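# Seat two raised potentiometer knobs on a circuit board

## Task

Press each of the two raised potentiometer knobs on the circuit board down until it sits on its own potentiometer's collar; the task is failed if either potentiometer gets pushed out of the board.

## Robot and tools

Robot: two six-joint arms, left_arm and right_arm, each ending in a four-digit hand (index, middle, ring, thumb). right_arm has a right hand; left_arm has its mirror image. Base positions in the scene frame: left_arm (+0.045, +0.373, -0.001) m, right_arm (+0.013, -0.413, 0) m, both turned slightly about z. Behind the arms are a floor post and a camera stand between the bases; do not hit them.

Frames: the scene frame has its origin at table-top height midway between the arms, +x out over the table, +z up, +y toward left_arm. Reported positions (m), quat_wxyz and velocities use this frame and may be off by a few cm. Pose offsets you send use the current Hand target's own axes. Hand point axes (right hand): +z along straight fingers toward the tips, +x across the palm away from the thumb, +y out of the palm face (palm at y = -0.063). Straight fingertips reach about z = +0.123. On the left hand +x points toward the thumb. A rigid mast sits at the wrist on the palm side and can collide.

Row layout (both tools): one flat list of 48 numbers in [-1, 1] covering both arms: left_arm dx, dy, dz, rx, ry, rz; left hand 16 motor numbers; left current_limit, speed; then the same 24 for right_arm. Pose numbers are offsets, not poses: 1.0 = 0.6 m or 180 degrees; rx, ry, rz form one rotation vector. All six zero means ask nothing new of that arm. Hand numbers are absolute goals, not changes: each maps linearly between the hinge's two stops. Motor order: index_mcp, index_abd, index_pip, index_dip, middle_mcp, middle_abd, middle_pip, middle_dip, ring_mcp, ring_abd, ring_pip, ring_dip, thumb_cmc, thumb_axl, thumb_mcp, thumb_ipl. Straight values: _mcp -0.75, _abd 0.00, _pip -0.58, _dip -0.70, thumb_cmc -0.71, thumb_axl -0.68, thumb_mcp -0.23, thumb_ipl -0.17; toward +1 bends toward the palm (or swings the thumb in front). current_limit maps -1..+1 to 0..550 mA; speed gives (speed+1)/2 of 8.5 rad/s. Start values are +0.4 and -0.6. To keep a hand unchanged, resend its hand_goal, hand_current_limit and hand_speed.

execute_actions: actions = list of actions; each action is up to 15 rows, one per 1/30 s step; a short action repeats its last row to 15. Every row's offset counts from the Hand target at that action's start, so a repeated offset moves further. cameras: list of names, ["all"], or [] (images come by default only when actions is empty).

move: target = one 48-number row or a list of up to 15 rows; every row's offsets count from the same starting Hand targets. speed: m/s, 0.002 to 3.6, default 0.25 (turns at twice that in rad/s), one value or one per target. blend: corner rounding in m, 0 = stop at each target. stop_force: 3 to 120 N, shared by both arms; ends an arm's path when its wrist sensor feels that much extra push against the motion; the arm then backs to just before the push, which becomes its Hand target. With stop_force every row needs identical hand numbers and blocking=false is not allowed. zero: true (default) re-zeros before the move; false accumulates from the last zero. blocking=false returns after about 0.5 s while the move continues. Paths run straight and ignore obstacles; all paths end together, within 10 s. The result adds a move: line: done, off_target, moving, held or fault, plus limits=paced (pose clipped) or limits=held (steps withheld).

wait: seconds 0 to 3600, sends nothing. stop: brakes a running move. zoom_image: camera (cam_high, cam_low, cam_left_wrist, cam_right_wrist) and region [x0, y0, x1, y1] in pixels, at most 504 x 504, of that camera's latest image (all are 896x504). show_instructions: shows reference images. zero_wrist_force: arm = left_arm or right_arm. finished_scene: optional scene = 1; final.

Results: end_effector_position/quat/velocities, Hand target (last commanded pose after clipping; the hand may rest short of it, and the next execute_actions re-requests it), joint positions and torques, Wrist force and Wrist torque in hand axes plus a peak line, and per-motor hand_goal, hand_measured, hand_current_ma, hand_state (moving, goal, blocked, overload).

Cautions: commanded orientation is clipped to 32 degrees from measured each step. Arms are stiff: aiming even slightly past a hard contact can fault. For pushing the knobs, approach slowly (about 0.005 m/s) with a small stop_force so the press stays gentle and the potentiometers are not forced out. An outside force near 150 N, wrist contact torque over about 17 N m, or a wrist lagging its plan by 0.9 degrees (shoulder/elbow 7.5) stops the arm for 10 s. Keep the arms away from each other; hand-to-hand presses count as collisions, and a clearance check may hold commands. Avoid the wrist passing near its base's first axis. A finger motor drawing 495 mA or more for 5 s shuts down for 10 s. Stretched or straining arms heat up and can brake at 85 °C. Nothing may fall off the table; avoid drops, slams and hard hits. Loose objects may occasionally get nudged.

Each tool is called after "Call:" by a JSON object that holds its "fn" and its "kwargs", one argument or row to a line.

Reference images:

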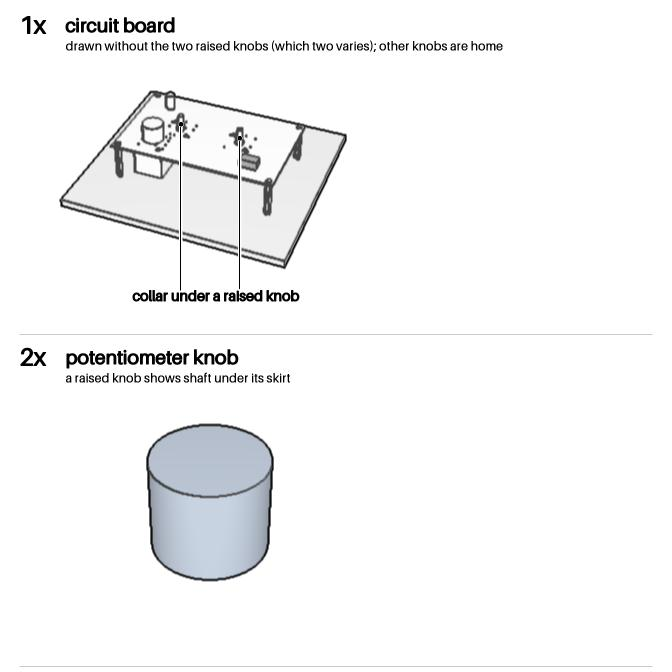

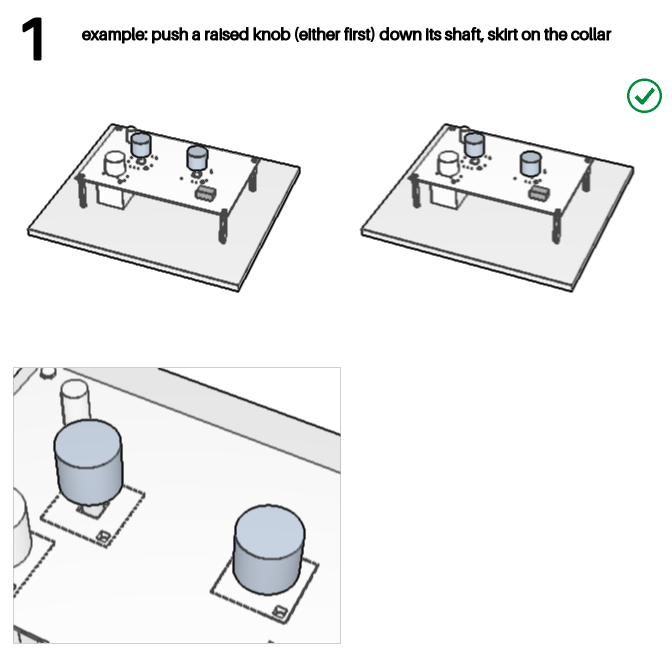

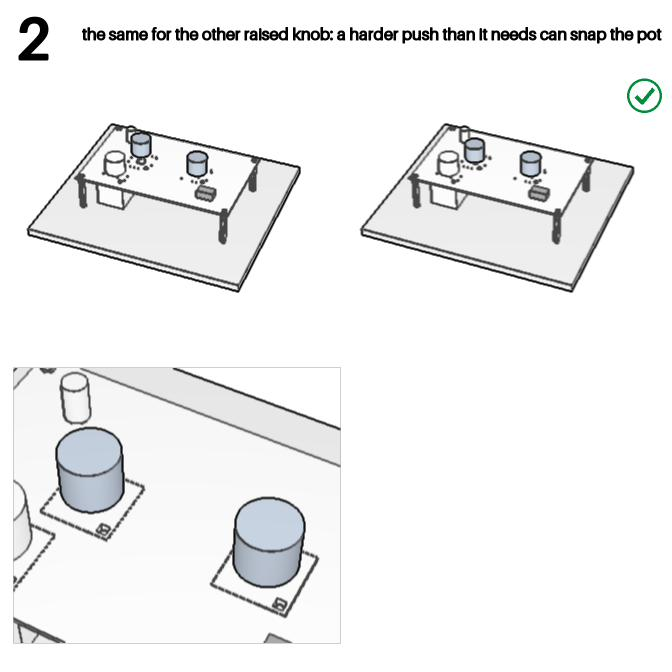

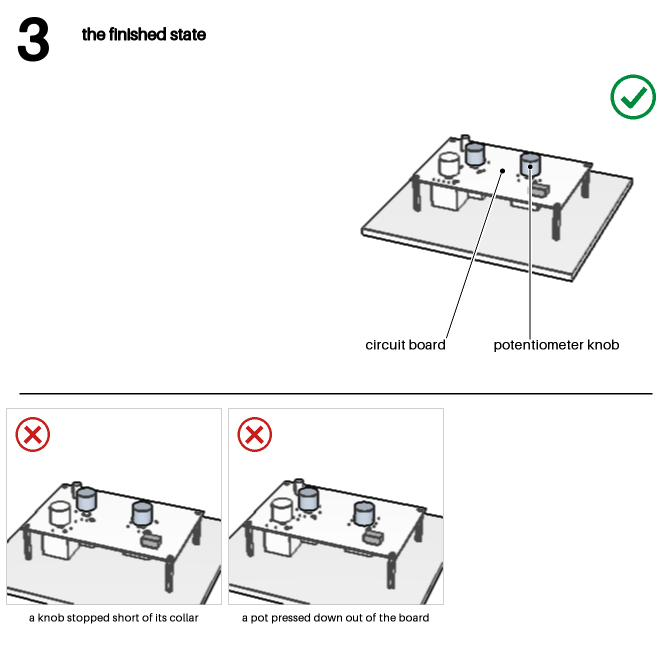

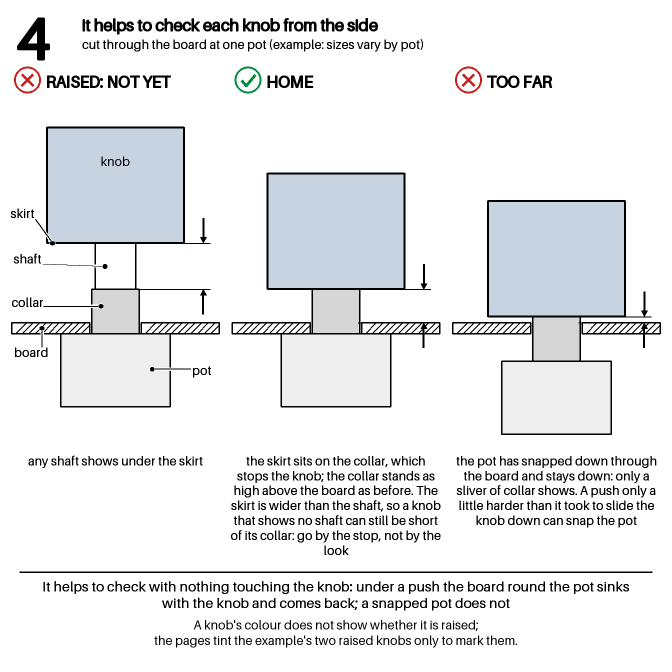

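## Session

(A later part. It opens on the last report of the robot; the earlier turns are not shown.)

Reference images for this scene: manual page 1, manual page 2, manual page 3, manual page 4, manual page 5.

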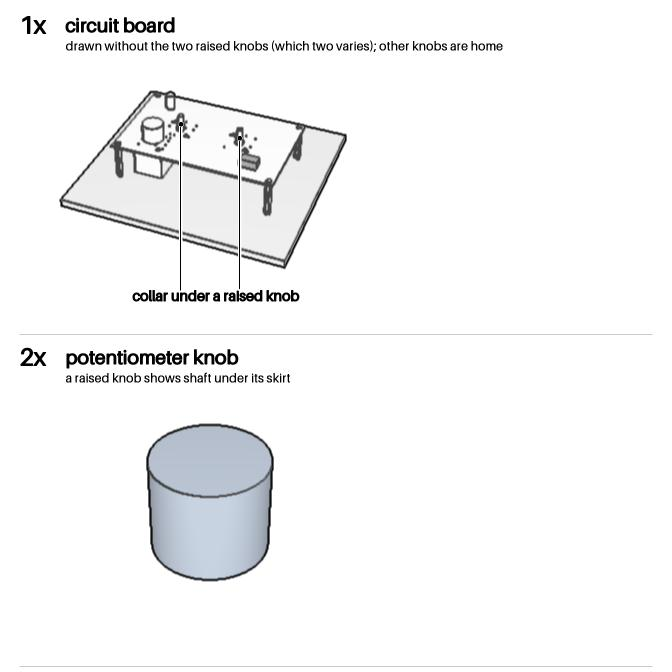

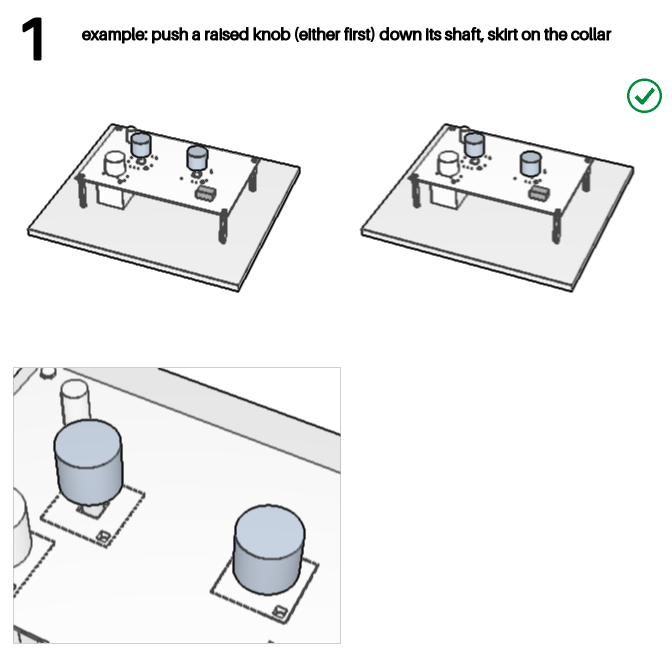

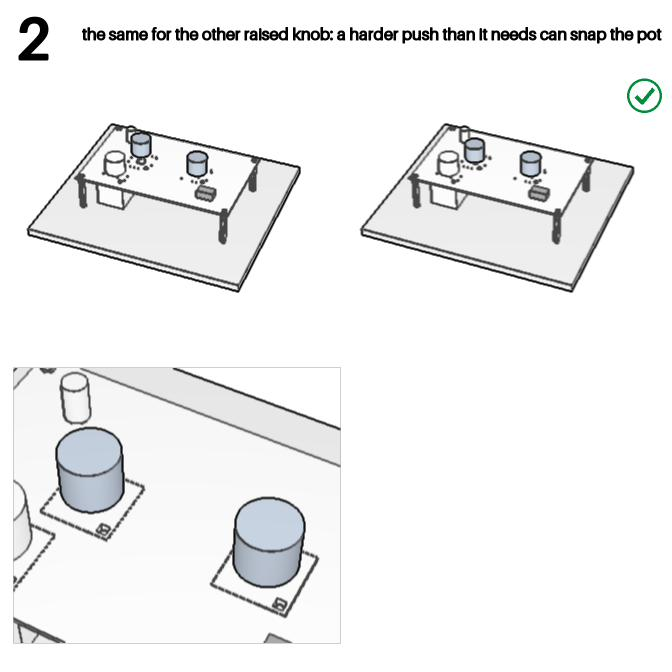

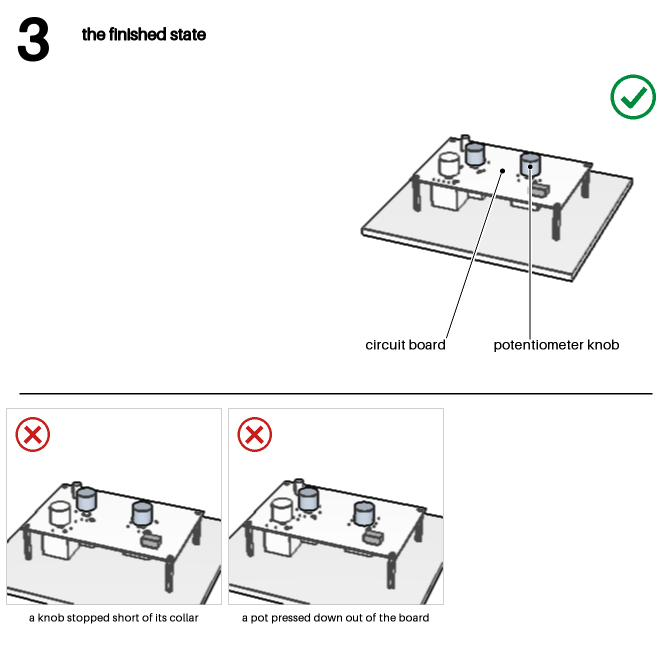

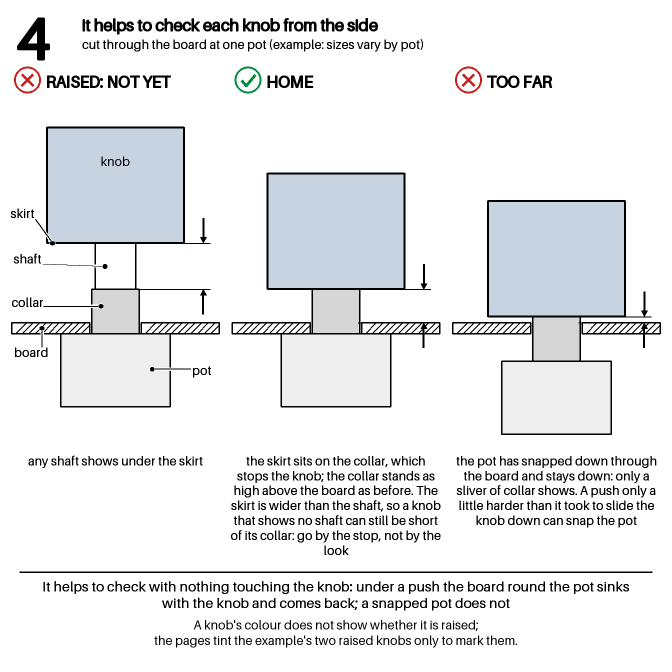

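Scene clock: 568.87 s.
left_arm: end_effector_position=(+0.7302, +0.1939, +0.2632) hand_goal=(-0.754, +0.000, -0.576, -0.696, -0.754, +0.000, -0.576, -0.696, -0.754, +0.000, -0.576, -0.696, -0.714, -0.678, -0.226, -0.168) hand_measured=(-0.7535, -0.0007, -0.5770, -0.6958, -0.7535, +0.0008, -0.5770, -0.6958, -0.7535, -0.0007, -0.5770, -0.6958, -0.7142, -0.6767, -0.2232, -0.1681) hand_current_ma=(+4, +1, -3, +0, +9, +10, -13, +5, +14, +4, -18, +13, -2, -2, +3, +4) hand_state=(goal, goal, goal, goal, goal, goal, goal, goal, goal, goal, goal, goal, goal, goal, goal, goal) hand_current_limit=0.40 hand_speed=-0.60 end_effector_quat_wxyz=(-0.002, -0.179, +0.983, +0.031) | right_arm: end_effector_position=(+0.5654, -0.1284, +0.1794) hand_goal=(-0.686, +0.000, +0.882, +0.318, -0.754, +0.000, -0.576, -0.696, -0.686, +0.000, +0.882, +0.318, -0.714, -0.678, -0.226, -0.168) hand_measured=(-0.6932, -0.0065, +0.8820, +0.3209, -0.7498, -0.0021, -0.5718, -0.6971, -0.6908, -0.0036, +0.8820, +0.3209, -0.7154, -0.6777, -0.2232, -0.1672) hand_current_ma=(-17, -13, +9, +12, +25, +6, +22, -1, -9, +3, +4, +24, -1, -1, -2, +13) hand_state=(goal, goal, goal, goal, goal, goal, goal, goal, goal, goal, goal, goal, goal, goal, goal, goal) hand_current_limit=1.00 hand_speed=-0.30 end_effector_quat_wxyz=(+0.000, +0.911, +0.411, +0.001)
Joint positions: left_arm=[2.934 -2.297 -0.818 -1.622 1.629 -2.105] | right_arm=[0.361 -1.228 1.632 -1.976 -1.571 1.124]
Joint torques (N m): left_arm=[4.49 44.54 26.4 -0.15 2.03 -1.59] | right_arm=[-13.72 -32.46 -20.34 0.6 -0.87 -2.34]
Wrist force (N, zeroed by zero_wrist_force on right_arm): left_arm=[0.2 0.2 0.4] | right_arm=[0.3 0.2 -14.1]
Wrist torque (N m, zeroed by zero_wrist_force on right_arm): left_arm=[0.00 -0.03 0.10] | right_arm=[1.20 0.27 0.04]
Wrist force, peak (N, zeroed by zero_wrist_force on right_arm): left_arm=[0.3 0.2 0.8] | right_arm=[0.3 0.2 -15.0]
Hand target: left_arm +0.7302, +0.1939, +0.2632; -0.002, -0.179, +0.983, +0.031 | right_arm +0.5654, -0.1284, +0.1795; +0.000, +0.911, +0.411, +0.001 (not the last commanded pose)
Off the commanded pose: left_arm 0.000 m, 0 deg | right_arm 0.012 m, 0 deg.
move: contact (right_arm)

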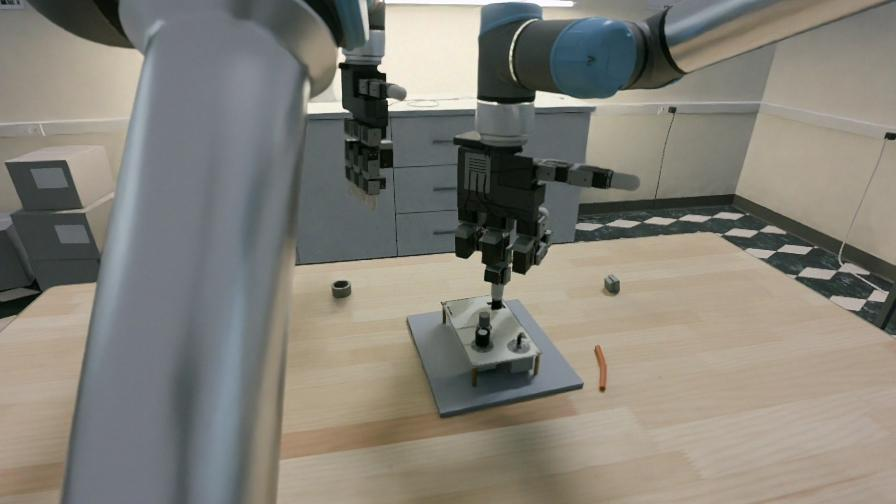

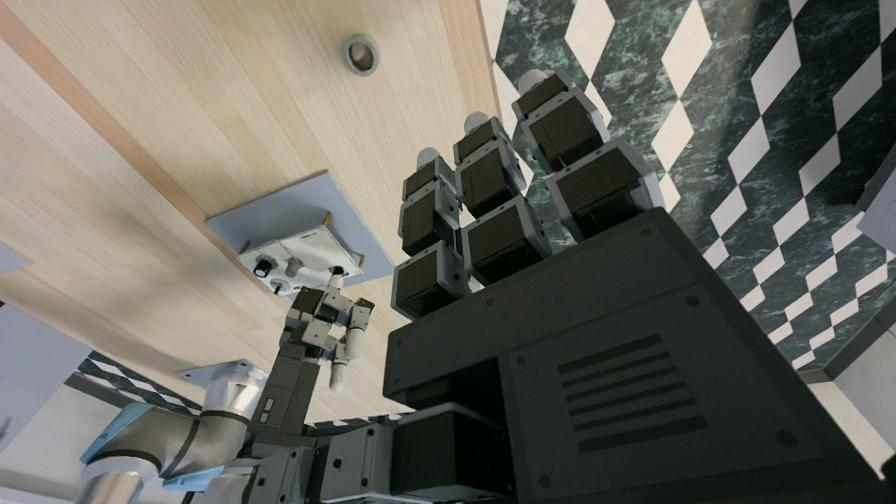

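Call:
{"fn": "move", "kwargs": {
  "target": [0,0,0,0,0,0,-0.754,0,-0.576,-0.696,-0.754,0,-0.576,-0.696,-0.754,0,-0.576,-0.696,-0.714,-0.678,-0.226,-0.168,0.4,-0.6,0,0,-0.09,0,0,0,-0.686,0,0.882,0.318,-0.754,0,-0.576,-0.696,-0.686,0,0.882,0.318,-0.714,-0.678,-0.226,-0.168,1.0,-0.3],
  "cameras": ["cam_low","cam_left_wrist","cam_right_wrist"],
  "speed": 0.04
}}

Call:
{"fn": "zoom_image", "kwargs": {
  "camera": "cam_low",
  "region": [450, 280, 530, 360]
}}

Call:
{"fn": "zoom_image", "kwargs": {
  "camera": "cam_left_wrist",
  "region": [240, 220, 370, 310]
}}

Call:
{"fn": "zoom_image", "kwargs": {
  "camera": "cam_right_wrist",
  "region": [360, 0, 460, 100]
}}

Scene clock: 581.43 s.
left_arm: end_effector_position=(+0.7302, +0.1939, +0.2632) hand_goal=(-0.754, +0.000, -0.576, -0.696, -0.754, +0.000, -0.576, -0.696, -0.754, +0.000, -0.576, -0.696, -0.714, -0.678, -0.226, -0.168) hand_measured=(-0.7535, +0.0008, -0.5770, -0.6958, -0.7535, +0.0008, -0.5770, -0.6958, -0.7535, -0.0007, -0.5770, -0.6958, -0.7142, -0.6777, -0.2232, -0.1681) hand_current_ma=(+13, -9, -4, +12, -1, -2, -9, -5, +2, +0, -13, +15, -1, -6, -5, -10) hand_state=(goal, goal, goal, goal, goal, goal, goal, goal, goal, goal, goal, goal, goal, goal, goal, goal) hand_current_limit=0.40 hand_speed=-0.60 end_effector_quat_wxyz=(-0.002, -0.179, +0.983, +0.031) | right_arm: end_effector_position=(+0.5653, -0.1284, +0.2334) hand_goal=(-0.686, +0.000, +0.882, +0.318, -0.754, +0.000, -0.576, -0.696, -0.686, +0.000, +0.882, +0.318, -0.714, -0.678, -0.226, -0.168) hand_measured=(-0.6932, -0.0065, +0.8820, +0.3209, -0.7498, -0.0007, -0.5718, -0.6945, -0.6908, -0.0036, +0.8820, +0.3209, -0.7154, -0.6777, -0.2232, -0.1681) hand_current_ma=(-13, -9, +10, +16, +18, +12, +22, -4, -10, +1, +2, +22, +0, -3, +0, +8) hand_state=(goal, goal, goal, goal, goal, goal, goal, goal, goal, goal, goal, goal, goal, goal, goal, goal) hand_current_limit=1.00 hand_speed=-0.30 end_effector_quat_wxyz=(+0.000, +0.911, +0.411, +0.001)
Joint positions: left_arm=[2.934 -2.297 -0.818 -1.622 1.629 -2.105] | right_arm=[0.361 -1.27 1.544 -1.846 -1.571 1.124]
Joint torques (N m): left_arm=[2.77 46.06 26.63 -0.19 2.13 -1.52] | right_arm=[-0.98 -45.37 -27.77 -0.43 -1.33 -0.79]
Wrist force (N, zeroed by zero_wrist_force on right_arm): left_arm=[0.1 0.2 0.5] | right_arm=[0.1 -0.1 -0.3]
Wrist torque (N m, zeroed by zero_wrist_force on right_arm): left_arm=[-0.03 -0.01 0.09] | right_arm=[0.03 0.03 -0.01]
Wrist force, peak (N, zeroed by zero_wrist_force on right_arm): left_arm=[0.2 0.3 0.8] | right_arm=[0.3 0.1 -15.2]
Hand target: left_arm +0.7302, +0.1939, +0.2632; -0.002, -0.179, +0.983, +0.031 | right_arm +0.5653, -0.1284, +0.2335; +0.000, +0.911, +0.411, +0.001
Off the commanded pose: left_arm 0.000 m, 0 deg | right_arm 0.000 m, 0 deg.
move: done

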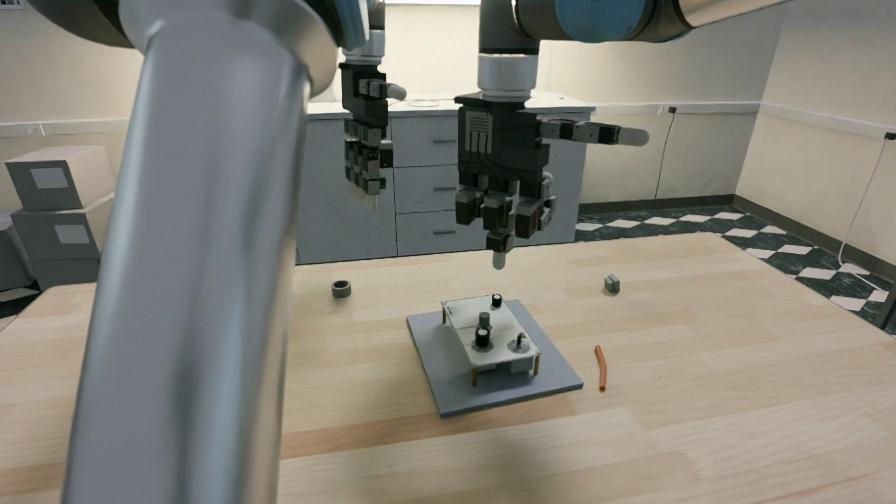

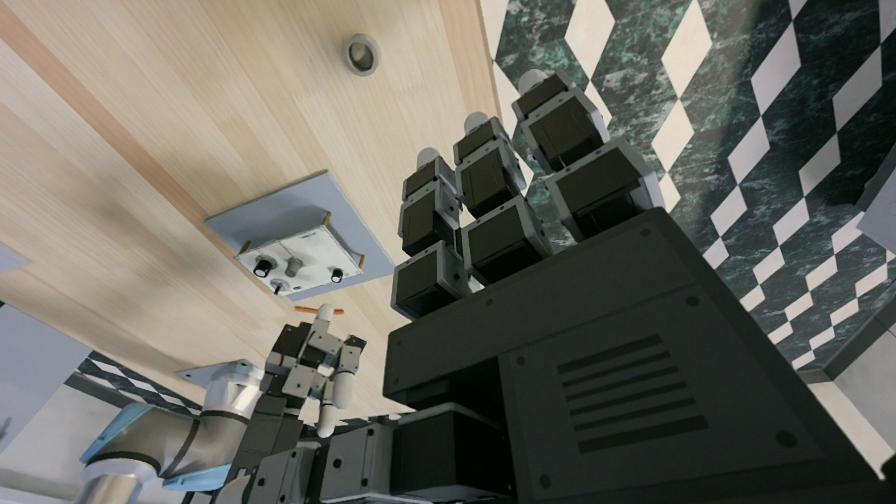

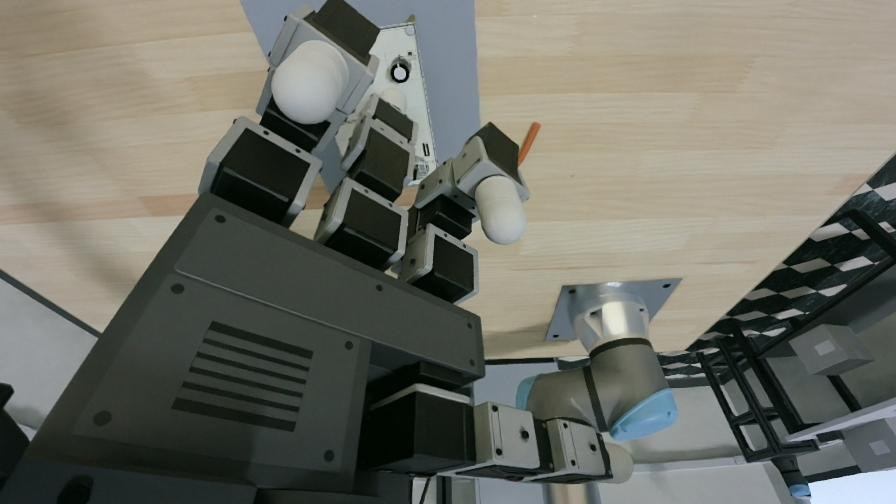

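Scaled by 6.300 from the camera's image (finer frame: 1280x720).

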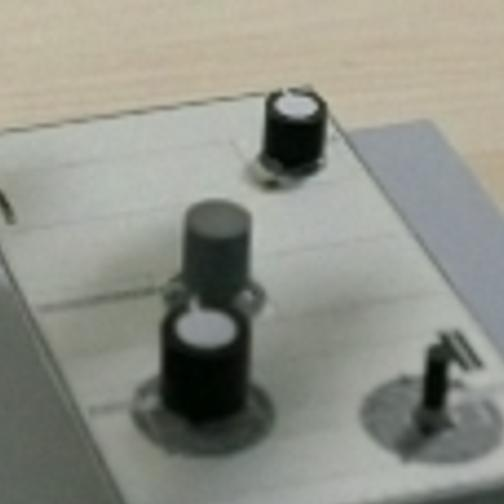

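Scaled by 3.877 from the camera's image (finer frame: 1280x720).

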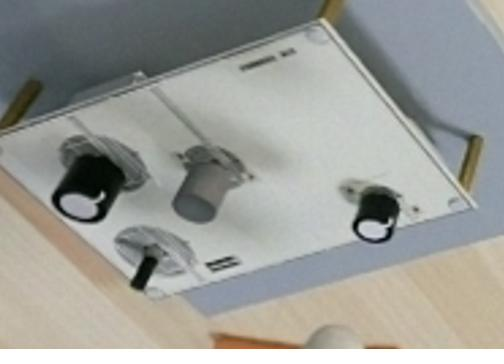

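Scaled by 5.040 from the camera's image (finer frame: 1280x720).

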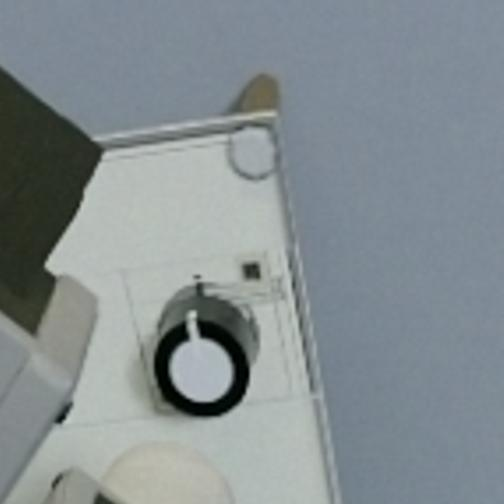

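Call:
{"fn": "finished_scene", "kwargs": {

}}

The scene is finished: the task was done.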